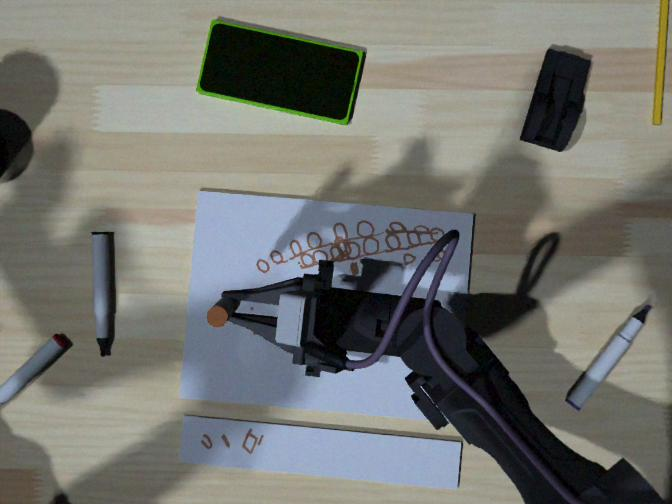

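Scene clock: 407.83 s.
left_arm: end_effector_position=(+0.3148, +0.5520, +0.2221) grip_measured=+1.000 grip_effort_nm=-0.007 end_effector_quat_wxyz=(+0.697, -0.210, +0.652, +0.212) | right_arm: end_effector_position=(+0.3529, +0.0903, +0.0783) grip_measured=-0.654 grip_effort_nm=-1.028 end_effector_quat_wxyz=(+0.542, -0.480, +0.520, +0.452)
Joint names: [wrist pitch, wrist roll, shoulder, wrist yaw, elbow, waist]
Joint positions: left_arm=[1.013 -0.014 1.284 -0.052 0.332 0.546 0.094] | right_arm=[1.259 -0.053 2.414 -0.797 1.151 0.659 0.016]
Joint velocities: within noise
Joint torques (N m): left_arm=[1.67 0.06 -6.22 -0.06 6.56 0.38] | right_arm=[1.54 -0.05 -8.35 -0.12 3.82 -0.58]
Heat: left arm: 43 °C; right arm: 45 °C.
Joint targets: left_arm=[1.021 -0.014 1.260 -0.052 0.340 0.551] | right_arm=[1.265 -0.057 2.427 -0.809 1.146 0.653]
move: done
No camera images: "cameras" was empty.

Scene clock: 412.27 s.
left_arm: end_effector_position=(+0.3148, +0.5520, +0.2221) grip_measured=+1.000 grip_effort_nm=-0.007 end_effector_quat_wxyz=(+0.697, -0.210, +0.652, +0.212) | right_arm: end_effector_position=(+0.3584, +0.0805, +0.0784) grip_measured=-0.654 grip_effort_nm=-1.038 end_effector_quat_wxyz=(+0.540, -0.482, +0.518, +0.455)
Joint names: [wrist pitch, wrist roll, shoulder, wrist yaw, elbow, waist]
Joint positions: left_arm=[1.013 -0.014 1.284 -0.052 0.332 0.546 0.094] | right_arm=[1.259 -0.053 2.414 -0.836 1.151 0.63 0.016]
Joint velocities: within noise
Joint torques (N m): left_arm=[1.66 0.02 -6.24 0 6.49 0.29] | right_arm=[1.52 -0.05 -8.32 -0.07 3.79 -0.54]
Heat: left arm: 43 °C; right arm: 45 °C.
Joint targets: left_arm=[1.021 -0.014 1.260 -0.052 0.340 0.551] | right_arm=[1.265 -0.057 2.427 -0.847 1.146 0.624]
move: done
No camera images: "cameras" was empty.

Scene clock: 417.63 s.
left_arm: end_effector_position=(+0.3148, +0.5520, +0.2221) grip_measured=+1.000 grip_effort_nm=-0.002 end_effector_quat_wxyz=(+0.697, -0.210, +0.652, +0.212) | right_arm: end_effector_position=(+0.3648, +0.0780, +0.0782) grip_measured=-0.654 grip_effort_nm=-1.033 end_effector_quat_wxyz=(+0.547, -0.475, +0.525, +0.447)
Joint names: [wrist pitch, wrist roll, shoulder, wrist yaw, elbow, waist]
Joint positions: left_arm=[1.013 -0.014 1.284 -0.052 0.332 0.546 0.094] | right_arm=[1.26 -0.053 2.414 -0.813 1.151 0.625 0.016]
Joint velocities: within noise
Joint torques (N m): left_arm=[1.65 0.04 -6.39 0 6.27 0.31] | right_arm=[1.52 -0.04 -8.38 0.11 3.81 0.55]
Heat: left arm: 43 °C; right arm: 45 °C.
Joint targets: left_arm=[1.021 -0.014 1.260 -0.052 0.340 0.551] | right_arm=[1.265 -0.057 2.427 -0.801 1.146 0.631]
move: done
No camera images: "cameras" was empty.

Scene clock: 422.77 s.
left_arm: end_effector_position=(+0.3148, +0.5520, +0.2221) grip_measured=+1.000 grip_effort_nm=-0.007 end_effector_quat_wxyz=(+0.697, -0.210, +0.652, +0.212) | right_arm: end_effector_position=(+0.3641, +0.0673, +0.0782) grip_measured=-0.654 grip_effort_nm=-1.033 end_effector_quat_wxyz=(+0.536, -0.488, +0.513, +0.460)
Joint names: [wrist pitch, wrist roll, shoulder, wrist yaw, elbow, waist]
Joint positions: left_arm=[1.013 -0.014 1.284 -0.052 0.332 0.546 0.094] | right_arm=[1.26 -0.053 2.414 -0.895 1.151 0.591 0.016]
Joint velocities: within noise
Joint torques (N m): left_arm=[1.63 0.04 -6.2 -0.03 6.35 0.49] | right_arm=[1.48 -0.04 -8.36 -0.13 3.77 -0.54]
Heat: left arm: 43 °C; right arm: 45 °C.
Joint targets: left_arm=[1.021 -0.014 1.260 -0.052 0.340 0.551] | right_arm=[1.265 -0.057 2.427 -0.906 1.146 0.584]
move: done
No camera images: "cameras" was empty.

Scene clock: 428.30 s.
left_arm: end_effector_position=(+0.3148, +0.5520, +0.2221) grip_measured=+1.000 grip_effort_nm=-0.007 end_effector_quat_wxyz=(+0.697, -0.210, +0.652, +0.212) | right_arm: end_effector_position=(+0.3753, +0.0593, +0.0780) grip_measured=-0.654 grip_effort_nm=-1.033 end_effector_quat_wxyz=(+0.545, -0.478, +0.522, +0.450)
Joint names: [wrist pitch, wrist roll, shoulder, wrist yaw, elbow, waist]
Joint positions: left_arm=[1.013 -0.014 1.284 -0.052 0.332 0.546 0.094] | right_arm=[1.262 -0.053 2.415 -0.878 1.151 0.57 0.016]
Joint velocities: within noise
Joint torques (N m): left_arm=[1.65 0.06 -6.24 -0.01 6.34 0.38] | right_arm=[1.48 -0.04 -8.42 0.11 3.78 0.51]
Heat: left arm: 43 °C; right arm: 44 °C.
Joint targets: left_arm=[1.021 -0.014 1.260 -0.052 0.340 0.551] | right_arm=[1.265 -0.057 2.428 -0.866 1.146 0.577]
move: done
No camera images: "cameras" was empty.

Scene clock: 431.57 s.
left_arm: end_effector_position=(+0.3148, +0.5520, +0.2221) grip_measured=+1.000 grip_effort_nm=-0.007 end_effector_quat_wxyz=(+0.697, -0.210, +0.652, +0.212) | right_arm: end_effector_position=(+0.4784, -0.2431, +0.1150) grip_measured=-0.654 grip_effort_nm=-1.033 end_effector_quat_wxyz=(+0.617, -0.426, +0.557, +0.357)
Joint names: [wrist pitch, wrist roll, shoulder, wrist yaw, elbow, waist]
Joint positions: left_arm=[1.013 -0.014 1.284 -0.052 0.332 0.546 0.094] | right_arm=[1.257 -0.053 2.33 -1.345 1.151 -0.151 0.016]
Joint velocities: within noise
Joint torques (N m): left_arm=[1.61 0.03 -6.04 -0.05 6.38 0.4] | right_arm=[1.26 -0.05 -11.12 -0.01 3.89 0.16]
Heat: left arm: 43 °C; right arm: 45 °C.
Joint targets: left_arm=[1.021 -0.014 1.260 -0.052 0.340 0.551] | right_arm=[1.265 -0.057 2.302 -1.350 1.146 -0.150]
move: done
Images, in order (width x height): cam_above 672x504.

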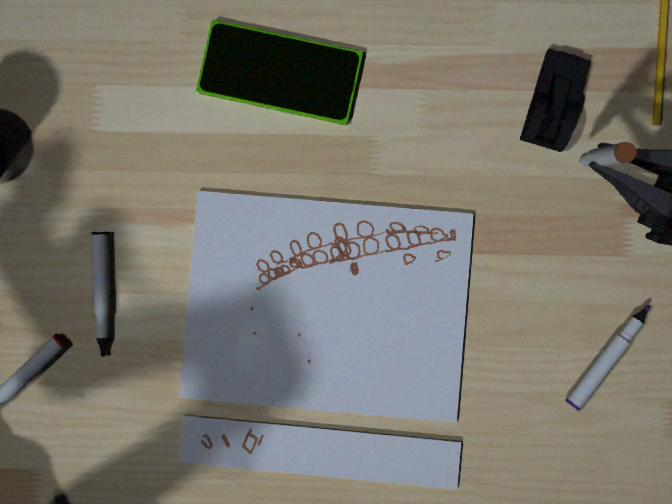

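Scaled by 6.300 from the camera's 672x504 image, which has a finer 960x720 frame.

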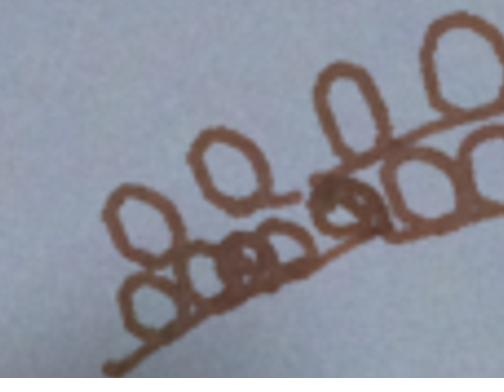

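Request:
move --pt "0 0 0 0 0 0 1 0 0 0 0 0 0.7027 -0.8" --pt "0 0 0 0 0 0 1 0 0 0.0304 0.2694 0 0.7027 -0.8" --pt "0 0 0 0 0 0 1 0 0 0.0781 0.2595 0 0.6777 -0.8" --pt "0 0 0 0 0 0 1 0 0 0.1 0.2595 0 0.6777 -0.8" --pt "0 0 0 0 0 0 1 0 0 0.1 0.2436 0 0.6595 -0.8" --pt "0 0 0 0 0 0 1 0 0 0.1 0.2594 0 0.6557 -0.8" --pt "0 0 0 0 0 0 1 0 0 0.1 0.2594 0 0.674 -0.8" --pt "0 0 0 0 0 0 1 0 0 0.1 0.2795 0 0.6799 -0.8" --pt "0 0 0 0 0 0 1 0 0 0.1 0.3028 0 0.6923 -0.8" --pt "0 0 0 0 0 0 1 0 0 0.1 0.3158 0 0.7039 -0.8" --pt "0 0 0 0 0 0 1 0 0 0.1 0.2999 0 0.7077 -0.8" --pt "0 0 0 0 0 0 1 0 0 0.1 0.2999 0 0.6894 -0.8" --pt "0 0 0 0 0 0 1 0 0 0.1 0.2799 0 0.6834 -0.8" --pt "0 0 0 0 0 0 1 0 0 0.1 0.2565 0 0.671 -0.8" --pt "0 0 0 0 0 0 1 0 0 0.1 0.306 0 0.7022 -0.8" --speed '[0.8,0.7,0.12,0.06,0.1,0.12,0.06,0.12,0.12,0.08,0.12,0.06,0.12,0.12,0.15]' --blend '[0.05,0,0,0,0.003,0.003,0.003,0.003,0.003,0.003,0.003,0.003,0.003,0.003,0]' --cameras '[]'

Request:
move --pt "0 0 0 0 0 0 1 0 0 0 0.0181 0 0.0055 -0.8" --pt "0 0 0 0 0 0 1 0 0 0 0.0391 0 0.0166 -0.8" --pt "0 0 0 0 0 0 1 0 0 0 0.0508 0 0.027 -0.8" --pt "0 0 0 0 0 0 1 0 0 0 0.0354 0 0.0305 -0.8" --pt "0 0 0 0 0 0 1 0 0 0 0.0354 0 0.0122 -0.8" --pt "0 0 0 0 0 0 1 0 0 0 0.0174 0 0.0068 -0.8" --pt "0 0 0 0 0 0 1 0 0 0 -0.0037 0 -0.0044 -0.8" --pt "0 0 0 0 0 0 1 0 0 0 -0.0154 0 -0.0148 -0.8" --pt "0 0 0 0 0 0 1 0 0 0 -0.0157 0 0.003 -0.8" --pt "0 0 0 0 0 0 1 0 0 0 0.0056 0 0.0123 -0.8" --pt "0 0 0 0 0 0 1 0 0 0 -0.0093 0 0.0154 -0.8" --pt "0 0 0 0 0 0 1 0 0 0 -0.0093 0 -0.0029 -0.8" --pt "0 0 0 0 0 0 1 0 0 0 -0.0254 0 -0.0077 -0.8" --pt "0 0 0 0 0 0 1 0 0 0 -0.0442 0 -0.0176 -0.8" --pt "0 0 0 0 0 0 1 0 0 0 -0.0546 0 -0.0268 -0.8" --speed '[0.12,0.12,0.08,0.12,0.06,0.12,0.12,0.08,0.08,0.12,0.12,0.06,0.12,0.12,0.08]' --blend '[0.003,0.003,0.003,0.003,0.003,0.003,0.003,0.003,0.003,0.003,0.003,0.003,0.003,0.003,0]' --cameras '[]'

Request:
move --pt "0 0 0 0 0 0 1 0 0 0 0.0149 0 -0.0032 -0.8" --pt "0 0 0 0 0 0 1 0 0 0 0.0149 0 0.0151 -0.8" --pt "0 0 0 0 0 0 1 0 0 0 0.031 0 0.0199 -0.8" --pt "0 0 0 0 0 0 1 0 0 0 0.0498 0 0.0298 -0.8" --pt "0 0 0 0 0 0 1 0 0 0 0.0772 0 0.0481 -0.8" --pt "0 0 0 0 0 0 1 0 0 0 0.0877 0 0.0573 -0.8" --pt "0 0 0 0 0 0 1 0 0 0 0.0727 0 0.0605 -0.8" --pt "0 0 0 0 0 0 1 0 0 0 0.0727 0 0.0422 -0.8" --pt "0 0 0 0 0 0 1 0 0 0 0.0566 0 0.0373 -0.8" --pt "0 0 0 0 0 0 1 0 0 0 0.0379 0 0.0274 -0.8" --pt "0 0 0 0 0 0 1 0 0 0 0.0274 0 0.0182 -0.8" --pt "0 0 0 0 0 0 1 0 0 0 0.0424 0 0.015 -0.8" --pt "0 0 0 0 0 0 1 0 0 0 0.0424 0 0.0333 -0.8" --pt "0 0 0 0 0 0 1 0 0 0 0.0585 0 0.0382 -0.8" --pt "0 0 0 0 0 0 1 0 0 0 0.0772 0 0.0481 -0.8" --speed '[0.12,0.06,0.12,0.12,0.12,0.08,0.12,0.06,0.12,0.12,0.08,0.12,0.06,0.12,0.12]' --blend '[0.003,0.003,0.003,0.003,0.003,0.003,0.003,0.003,0.003,0.003,0.003,0.003,0.003,0.003,0]' --cameras '[]'

Request:
move --pt "0 0 0 0 0 0 1 0 0 0 0.0105 0 0.0092 -0.8" --pt "0 0 0 0 0 0 1 0 0 0 -0.0045 0 0.0124 -0.8" --pt "0 0 0 0 0 0 1 0 0 0 -0.0045 0 -0.0059 -0.8" --pt "0 0 0 0 0 0 1 0 0 0 -0.0259 0 -0.0073 -0.8" --pt "0 0 0 0 0 0 1 0 0 0 -0.0459 0 -0.0133 -0.8" --pt "0 0 0 0 0 0 1 0 0 0 -0.0693 0 -0.0257 -0.8" --pt "0 0 0 0 0 0 1 0 0 0 -0.0822 0 -0.0372 -0.8" --pt "0 0 0 0 0 0 1 0 0 0 -0.0663 0 -0.0411 -0.8" --pt "0 0 0 0 0 0 1 0 0 0 -0.0663 0 -0.0228 -0.8" --pt "0 0 0 0 0 0 1 0 0 0 -0.0463 0 -0.0168 -0.8" --pt "0 0 0 0 0 0 1 0 0 0 -0.023 0 -0.0044 -0.8" --pt "0 0 0 0 0 0 1 0 0 0 -0.01 0 0.0072 -0.8" --pt "0 0 0 0 0 0 1 0 0 0 -0.0259 0 0.011 -0.8" --pt "0 0 0 0 0 0 1 0 0 0 -0.0259 0 -0.0073 -0.8" --pt "0 0 0 0 0 0 1 0 0 0 -0.0483 0 -0.0178 -0.8" --speed '[0.08,0.12,0.06,0.12,0.12,0.12,0.08,0.12,0.06,0.12,0.12,0.08,0.12,0.06,0.12]' --blend '[0.003,0.003,0.003,0.003,0.003,0.003,0.003,0.003,0.003,0.003,0.003,0.003,0.003,0.003,0]' --cameras '[]'

Request:
move --pt "0 0 0 0 0 0 1 0 0 0 -0.0135 0 -0.0072 -0.8" --pt "0 0 0 0 0 0 1 0 0 0 -0.0072 0 -0.0162 -0.8" --pt "0 0 0 0 0 0 1 0 0 0 -0.0072 0 0.0021 -0.8" --pt "0 0 0 0 0 0 1 0 0 0 0.0179 0 0.0128 -0.8" --pt "0 0 0 0 0 0 1 0 0 0 0.0116 0 0.0218 -0.8" --pt "0 0 0 0 0 0 1 0 0 0 0.0116 0 0.0035 -0.8" --pt "0 0 0 0 0 0 1 0 0 0 -0.0135 0 -0.0072 -0.8" --pt "0 0 0 0 0 0 1 0 0 -0.07 -0.0135 0 -0.0072 -0.8" --pt "0 0 0 0 0 0 1 0 0 -0.07 -0.0024 0 0.0353 -0.8" --pt "0 0 0 0 0 0 1 0 0 -0.0219 -0.0123 0 0.0104 -0.8" --pt "0 0 0 0 0 0 1 0 0 0 -0.0123 0 0.0104 -0.8" --pt "0 0 0 0 0 0 1 0 0 0 -0.0352 0 -0.0126 -0.8" --pt "0 0 0 0 0 0 1 0 0 0 -0.0222 0 -0.0149 -0.8" --pt "0 0 0 0 0 0 1 0 0 0 -0.0222 0 0.0034 -0.8" --pt "0 0 0 0 0 0 1 0 0 0 -0.0055 0 0.0093 -0.8" --speed '[0.12,0.08,0.06,0.12,0.08,0.06,0.12,0.2,0.3,0.12,0.06,0.1,0.12,0.06,0.12]' --blend '[0.003,0.003,0.003,0.003,0.003,0.003,0,0,0,0,0,0.003,0.003,0.003,0]' --cameras '[]'

Request:
move --pt "0 0 0 0 0 0 1 0 0 0 0.024 0 0.0135 -0.8" --pt "0 0 0 0 0 0 1 0 0 0 0.0437 0 0.0298 -0.8" --pt "0 0 0 0 0 0 1 0 0 0 0.031 0 0.0322 -0.8" --pt "0 0 0 0 0 0 1 0 0 0 0.031 0 0.0139 -0.8" --pt "0 0 0 0 0 0 1 0 0 0 0.0143 0 0.008 -0.8" --pt "0 0 0 0 0 0 1 0 0 0 -0.0097 0 -0.0056 -0.8" --pt "0 0 0 0 0 0 1 0 0 0 0.0201 0 0.0256 -0.8" --pt "0 0 0 0 0 0 1 0 0 0 0.0072 0 0.0273 -0.8" --pt "0 0 0 0 0 0 1 0 0 0 0.0072 0 0.009 -0.8" --pt "0 0 0 0 0 0 1 0 0 0 -0.0064 0 0.0044 -0.8" --pt "0 0 0 0 0 0 1 0 0 0 -0.0253 0 -0.006 -0.8" --pt "0 0 0 0 0 0 1 0 0 0 0.0052 0 0.0258 -0.8" --pt "0 0 0 0 0 0 1 0 0 0 -0.0077 0 0.0275 -0.8" --pt "0 0 0 0 0 0 1 0 0 0 -0.0077 0 0.0092 -0.8" --pt "0 0 0 0 0 0 1 0 0 0 -0.0214 0 0.0046 -0.8" --speed '[0.12,0.1,0.12,0.06,0.12,0.12,0.12,0.12,0.06,0.12,0.12,0.12,0.12,0.06,0.12]' --blend '[0.003,0.003,0.003,0.003,0.003,0.003,0.003,0.003,0.003,0.003,0.003,0.003,0.003,0.003,0]' --cameras '[]'

Request:
move --pt "0 0 0 0 0 0 1 0 0 0 -0.0188 0 -0.0104 -0.8" --pt "0 0 0 0 0 0 1 0 0 0 0.0124 0 0.0218 -0.8" --pt "0 0 0 0 0 0 1 0 0 0 -0.0005 0 0.0236 -0.8" --pt "0 0 0 0 0 0 1 0 0 0 -0.0005 0 0.0053 -0.8" --pt "0 0 0 0 0 0 1 0 0 0 -0.0141 0 0.0006 -0.8" --pt "0 0 0 0 0 0 1 0 0 0 -0.033 0 -0.0098 -0.8" --pt "0 0 0 0 0 0 1 0 0 0 -0.0476 0 -0.0223 -0.8" --pt "0 0 0 0 0 0 1 0 0 0 -0.0347 0 -0.024 -0.8" --pt "0 0 0 0 0 0 1 0 0 0 -0.0347 0 -0.0057 -0.8" --pt "0 0 0 0 0 0 1 0 0 0 -0.0211 0 -0.001 -0.8" --pt "0 0 0 0 0 0 1 0 0 0 -0.0022 0 0.0094 -0.8" --pt "0 0 0 0 0 0 1 0 0 0 -0.0334 0 -0.0229 -0.8" --pt "0 0 0 0 0 0 1 0 0 0 -0.0205 0 -0.0247 -0.8" --pt "0 0 0 0 0 0 1 0 0 0 -0.0205 0 -0.0064 -0.8" --pt "0 0 0 0 0 0 1 0 0 0 -0.0069 0 -0.0017 -0.8" --speed '[0.12,0.12,0.12,0.06,0.12,0.12,0.1,0.12,0.06,0.12,0.12,0.12,0.12,0.06,0.12]' --blend '[0.003,0.003,0.003,0.003,0.003,0.003,0.003,0.003,0.003,0.003,0.003,0.003,0.003,0.003,0]' --cameras '[]'

Request:
move --pt "0 0 0 0 0 0 1 0 0 0 0.0189 0 0.0104 -0.8" --pt "0 0 0 0 0 0 1 0 0 0 -0.0115 0 -0.0214 -0.8" --pt "0 0 0 0 0 0 1 0 0 0 0.0013 0 -0.0231 -0.8" --pt "0 0 0 0 0 0 1 0 0 0 0.0013 0 -0.0048 -0.8" --pt "0 0 0 0 0 0 1 0 0 0 0.015 0 -0.0002 -0.8" --pt "0 0 0 0 0 0 1 0 0 0 0.0338 0 0.0102 -0.8" --pt "0 0 0 0 0 0 1 0 0 -0.1 0.0338 0 0.0102 -0.8" --pt "0 0 0 0 0 0 1 0 0 -0.1 -0.2465 0 0.0102 -0.8" --pt "0 0 0 0 0 0 1 0 0 -0.1 -0.2465 0 -0.7179 -0.8" --speed '[0.12,0.12,0.12,0.06,0.12,0.12,0.3,0.7,0.8]' --blend '[0.003,0.003,0.003,0.003,0.003,0,0.02,0.05,0]' --cameras '["cam_above"]'

Request:
zoom_image --camera "cam_above" --region '[220, 255, 300, 315]'

Scene clock: 447.97 s.
left_arm: end_effector_position=(+0.3148, +0.5520, +0.2221) grip_measured=+1.000 grip_effort_nm=-0.007 end_effector_quat_wxyz=(+0.697, -0.210, +0.652, +0.212) | right_arm: end_effector_position=(+0.3501, +0.0990, +0.0782) grip_measured=-0.654 grip_effort_nm=-1.033 end_effector_quat_wxyz=(+0.549, -0.473, +0.526, +0.445)
Joint names: [wrist pitch, wrist roll, shoulder, wrist yaw, elbow, waist]
Joint positions: left_arm=[1.013 -0.014 1.284 -0.052 0.332 0.546 0.094] | right_arm=[1.26 -0.053 2.414 -0.742 1.151 0.688 0.016]
Joint velocities: within noise
Joint torques (N m): left_arm=[1.65 0.03 -6.19 -0.04 6.45 0.4] | right_arm=[1.54 -0.04 -8.39 0.11 3.84 0.5]
Heat: left arm: 43 °C; right arm: 46 °C.
Joint targets: left_arm=[1.021 -0.014 1.260 -0.052 0.340 0.551] | right_arm=[1.265 -0.056 2.428 -0.732 1.146 0.694]
move: done
No camera images: "cameras" was empty.

Scene clock: 453.00 s.
left_arm: end_effector_position=(+0.3148, +0.5520, +0.2221) grip_measured=+1.000 grip_effort_nm=-0.007 end_effector_quat_wxyz=(+0.697, -0.210, +0.652, +0.212) | right_arm: end_effector_position=(+0.3428, +0.0940, +0.0784) grip_measured=-0.654 grip_effort_nm=-1.033 end_effector_quat_wxyz=(+0.533, -0.492, +0.509, +0.464)
Joint names: [wrist pitch, wrist roll, shoulder, wrist yaw, elbow, waist]
Joint positions: left_arm=[1.013 -0.014 1.284 -0.052 0.332 0.546 0.094] | right_arm=[1.262 -0.053 2.414 -0.832 1.151 0.668 0.016]
Joint velocities: within noise
Joint torques (N m): left_arm=[1.66 0.03 -6.05 -0.01 6.48 0.47] | right_arm=[1.5 -0.04 -8.36 -0.1 3.81 -0.55]
Heat: left arm: 44 °C; right arm: 46 °C.
Joint targets: left_arm=[1.021 -0.014 1.260 -0.052 0.340 0.551] | right_arm=[1.265 -0.057 2.428 -0.842 1.146 0.662]
move: done
No camera images: "cameras" was empty.

Scene clock: 458.07 s.
left_arm: end_effector_position=(+0.3148, +0.5520, +0.2221) grip_measured=+1.000 grip_effort_nm=-0.007 end_effector_quat_wxyz=(+0.697, -0.210, +0.652, +0.212) | right_arm: end_effector_position=(+0.3468, +0.1067, +0.0784) grip_measured=-0.654 grip_effort_nm=-1.038 end_effector_quat_wxyz=(+0.553, -0.468, +0.530, +0.439)
Joint names: [wrist pitch, wrist roll, shoulder, wrist yaw, elbow, waist]
Joint positions: left_arm=[1.013 -0.014 1.284 -0.052 0.332 0.546 0.094] | right_arm=[1.262 -0.053 2.414 -0.697 1.151 0.713 0.016]
Joint velocities: within noise
Joint torques (N m): left_arm=[1.68 0.07 -6.26 -0.04 6.42 0.29] | right_arm=[1.55 -0.04 -8.42 0.12 3.86 0.51]
Heat: left arm: 44 °C; right arm: 46 °C.
Joint targets: left_arm=[1.021 -0.014 1.260 -0.052 0.340 0.551] | right_arm=[1.265 -0.057 2.428 -0.686 1.146 0.720]
move: done
No camera images: "cameras" was empty.

Scene clock: 463.53 s.
left_arm: end_effector_position=(+0.3148, +0.5520, +0.2221) grip_measured=+1.000 grip_effort_nm=-0.007 end_effector_quat_wxyz=(+0.697, -0.210, +0.652, +0.212) | right_arm: end_effector_position=(+0.3375, +0.1055, +0.0784) grip_measured=-0.654 grip_effort_nm=-1.033 end_effector_quat_wxyz=(+0.539, -0.486, +0.515, +0.458)
Joint names: [wrist pitch, wrist roll, shoulder, wrist yaw, elbow, waist]
Joint positions: left_arm=[1.013 -0.014 1.284 -0.052 0.332 0.546 0.094] | right_arm=[1.262 -0.053 2.414 -0.773 1.151 0.704 0.016]
Joint velocities: within noise
Joint torques (N m): left_arm=[1.68 0.03 -6.28 -0.05 6.42 0.28] | right_arm=[1.52 -0.04 -8.38 -0.11 3.84 -0.53]
Heat: left arm: 44 °C; right arm: 46 °C.
Joint targets: left_arm=[1.021 -0.014 1.260 -0.052 0.340 0.551] | right_arm=[1.265 -0.057 2.428 -0.783 1.146 0.698]
move: done
No camera images: "cameras" was empty.

Scene clock: 469.20 s.
left_arm: end_effector_position=(+0.3148, +0.5520, +0.2221) grip_measured=+1.000 grip_effort_nm=-0.007 end_effector_quat_wxyz=(+0.697, -0.210, +0.652, +0.212) | right_arm: end_effector_position=(+0.3321, +0.1057, +0.0781) grip_measured=-0.654 grip_effort_nm=-1.033 end_effector_quat_wxyz=(+0.531, -0.494, +0.507, +0.466)
Joint names: [wrist pitch, wrist roll, shoulder, wrist yaw, elbow, waist]
Joint positions: left_arm=[1.013 -0.014 1.284 -0.052 0.332 0.546 0.094] | right_arm=[1.261 -0.053 2.415 -0.806 1.151 0.703 0.016]
Joint velocities: within noise
Joint torques (N m): left_arm=[1.67 0.02 -6.3 0 6.35 0.42] | right_arm=[1.51 -0.04 -8.43 0.11 3.81 0.49]
Heat: left arm: 44 °C; right arm: 46 °C.
Joint targets: left_arm=[1.021 -0.014 1.260 -0.052 0.340 0.551] | right_arm=[1.265 -0.057 2.427 -0.794 1.146 0.709]
move: done
No camera images: "cameras" was empty.

Scene clock: 474.67 s.
left_arm: end_effector_position=(+0.3148, +0.5520, +0.2221) grip_measured=+1.000 grip_effort_nm=-0.002 end_effector_quat_wxyz=(+0.697, -0.210, +0.652, +0.212) | right_arm: end_effector_position=(+0.3204, +0.1118, +0.0783) grip_measured=-0.654 grip_effort_nm=-1.033 end_effector_quat_wxyz=(+0.522, -0.504, +0.497, +0.476)
Joint names: [wrist pitch, wrist roll, shoulder, wrist yaw, elbow, waist]
Joint positions: left_arm=[1.013 -0.014 1.284 -0.052 0.332 0.546 0.094] | right_arm=[1.262 -0.054 2.415 -0.827 1.151 0.721 0.016]
Joint velocities: within noise
Joint torques (N m): left_arm=[1.66 0.02 -6.37 -0.05 6.26 0.46] | right_arm=[1.5 -0.04 -8.4 -0.09 3.82 -0.57]
Heat: left arm: 44 °C; right arm: 45 °C.
Joint targets: left_arm=[1.021 -0.014 1.260 -0.052 0.340 0.551] | right_arm=[1.265 -0.057 2.427 -0.838 1.146 0.715]
move: done
No camera images: "cameras" was empty.

Scene clock: 479.80 s.
left_arm: end_effector_position=(+0.3148, +0.5520, +0.2221) grip_measured=+1.000 grip_effort_nm=-0.007 end_effector_quat_wxyz=(+0.697, -0.210, +0.652, +0.212) | right_arm: end_effector_position=(+0.3206, +0.1073, +0.0783) grip_measured=-0.654 grip_effort_nm=-1.033 end_effector_quat_wxyz=(+0.517, -0.509, +0.492, +0.482)
Joint names: [wrist pitch, wrist roll, shoulder, wrist yaw, elbow, waist]
Joint positions: left_arm=[1.013 -0.014 1.284 -0.052 0.332 0.546 0.094] | right_arm=[1.262 -0.054 2.415 -0.862 1.151 0.707 0.016]
Joint velocities: within noise
Joint torques (N m): left_arm=[1.61 0.06 -6.24 -0.02 6.24 0.42] | right_arm=[1.48 -0.04 -8.39 0.09 3.78 0.5]
Heat: left arm: 44 °C; right arm: 45 °C.
Joint targets: left_arm=[1.021 -0.014 1.260 -0.052 0.340 0.551] | right_arm=[1.265 -0.057 2.427 -0.852 1.146 0.713]
move: done
No camera images: "cameras" was empty.

Scene clock: 484.90 s.
left_arm: end_effector_position=(+0.3148, +0.5520, +0.2221) grip_measured=+1.000 grip_effort_nm=-0.002 end_effector_quat_wxyz=(+0.697, -0.210, +0.652, +0.212) | right_arm: end_effector_position=(+0.4784, -0.2432, +0.1150) grip_measured=-0.654 grip_effort_nm=-1.038 end_effector_quat_wxyz=(+0.617, -0.426, +0.557, +0.357)
Joint names: [wrist pitch, wrist roll, shoulder, wrist yaw, elbow, waist]
Joint positions: left_arm=[1.013 -0.014 1.284 -0.052 0.332 0.546 0.094] | right_arm=[1.257 -0.054 2.33 -1.345 1.151 -0.152 0.016]
Joint velocities: within noise
Joint torques (N m): left_arm=[1.65 0.02 -6.39 -0.04 6.38 0.29] | right_arm=[1.27 -0.04 -11.12 -0.02 3.89 0.16]
Heat: left arm: 44 °C; right arm: 46 °C.
Joint targets: left_arm=[1.021 -0.014 1.260 -0.052 0.340 0.551] | right_arm=[1.265 -0.057 2.302 -1.350 1.146 -0.150]
move: done
Images, in order (width x height): cam_above 672x504.

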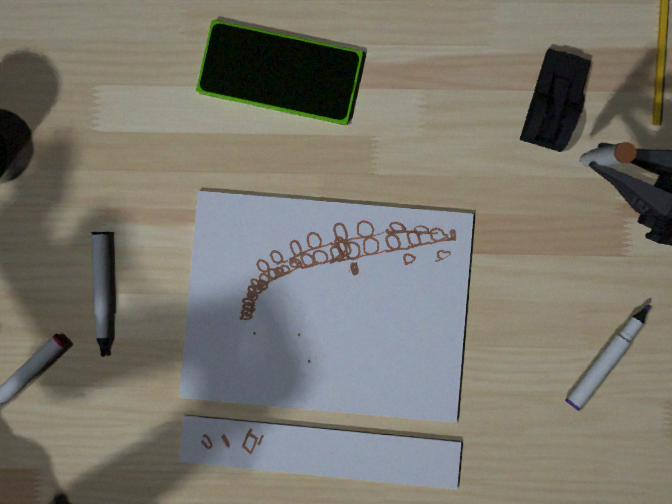

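Scaled by 6.300 from the camera's 672x504 image, which has a finer 960x720 frame.

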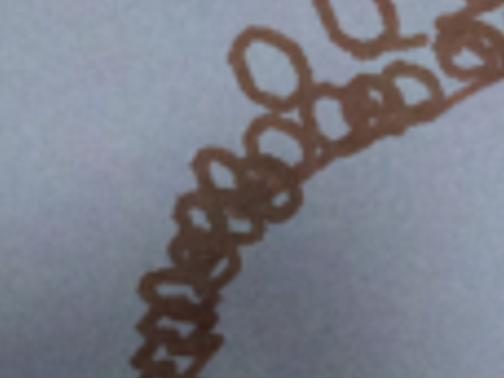

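Request:
show_instructions

Reference images for this scene: drawing.

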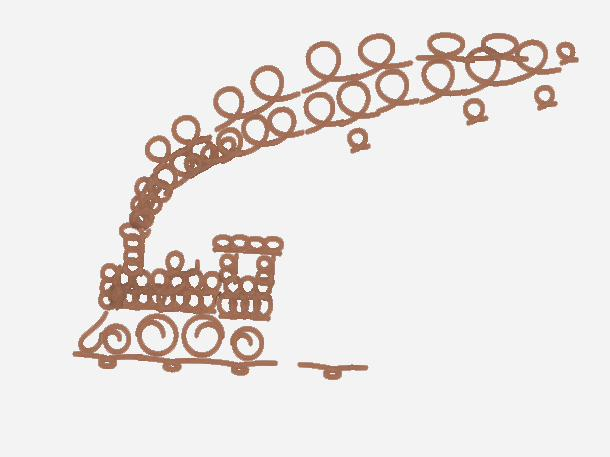

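Request:
wait --seconds 0 --cameras '["cam_above"]'

Request:
zoom_image --camera "cam_above" --region '[210, 240, 340, 380]'

Scene clock: 488.67 s.
left_arm: end_effector_position=(+0.3148, +0.5520, +0.2221) grip_measured=+1.000 grip_effort_nm=-0.007 end_effector_quat_wxyz=(+0.697, -0.210, +0.652, +0.212) | right_arm: end_effector_position=(+0.4784, -0.2432, +0.1150) grip_measured=-0.654 grip_effort_nm=-1.028 end_effector_quat_wxyz=(+0.617, -0.426, +0.557, +0.357)
Joint names: [wrist pitch, wrist roll, shoulder, wrist yaw, elbow, waist]
Joint positions: left_arm=[1.013 -0.014 1.284 -0.052 0.332 0.546 0.094] | right_arm=[1.257 -0.054 2.33 -1.345 1.151 -0.152 0.016]
Joint velocities: within noise
Joint torques (N m): left_arm=[1.62 0 -6.22 -0.04 6.38 0.31] | right_arm=[1.27 -0.04 -11.12 -0.01 3.9 0.1]
Heat: left arm: 44 °C; right arm: 46 °C.
Joint targets: left_arm=[1.021 -0.014 1.260 -0.052 0.340 0.551] | right_arm=[1.265 -0.057 2.302 -1.350 1.146 -0.150]
Tool commands: left_gripper/opening=+1.0 right_gripper/opening=-0.8
Images, in order (width x height): cam_above 672x504.

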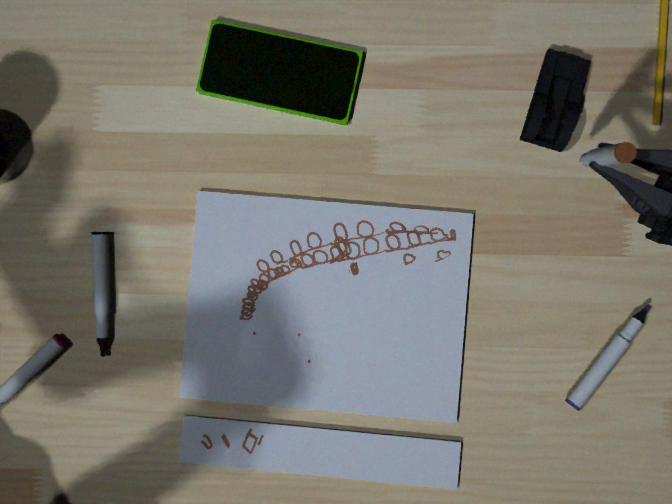

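Scaled by 3.600 from the camera's 672x504 image, which has a finer 960x720 frame.

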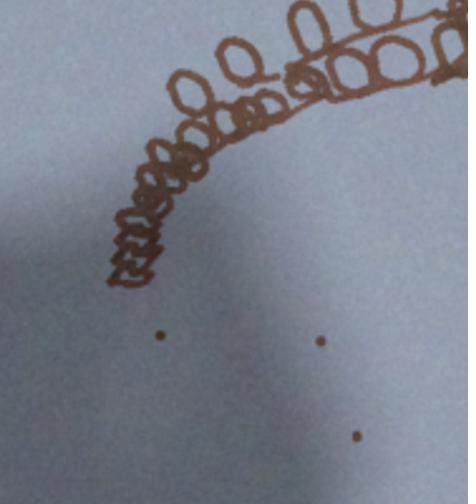

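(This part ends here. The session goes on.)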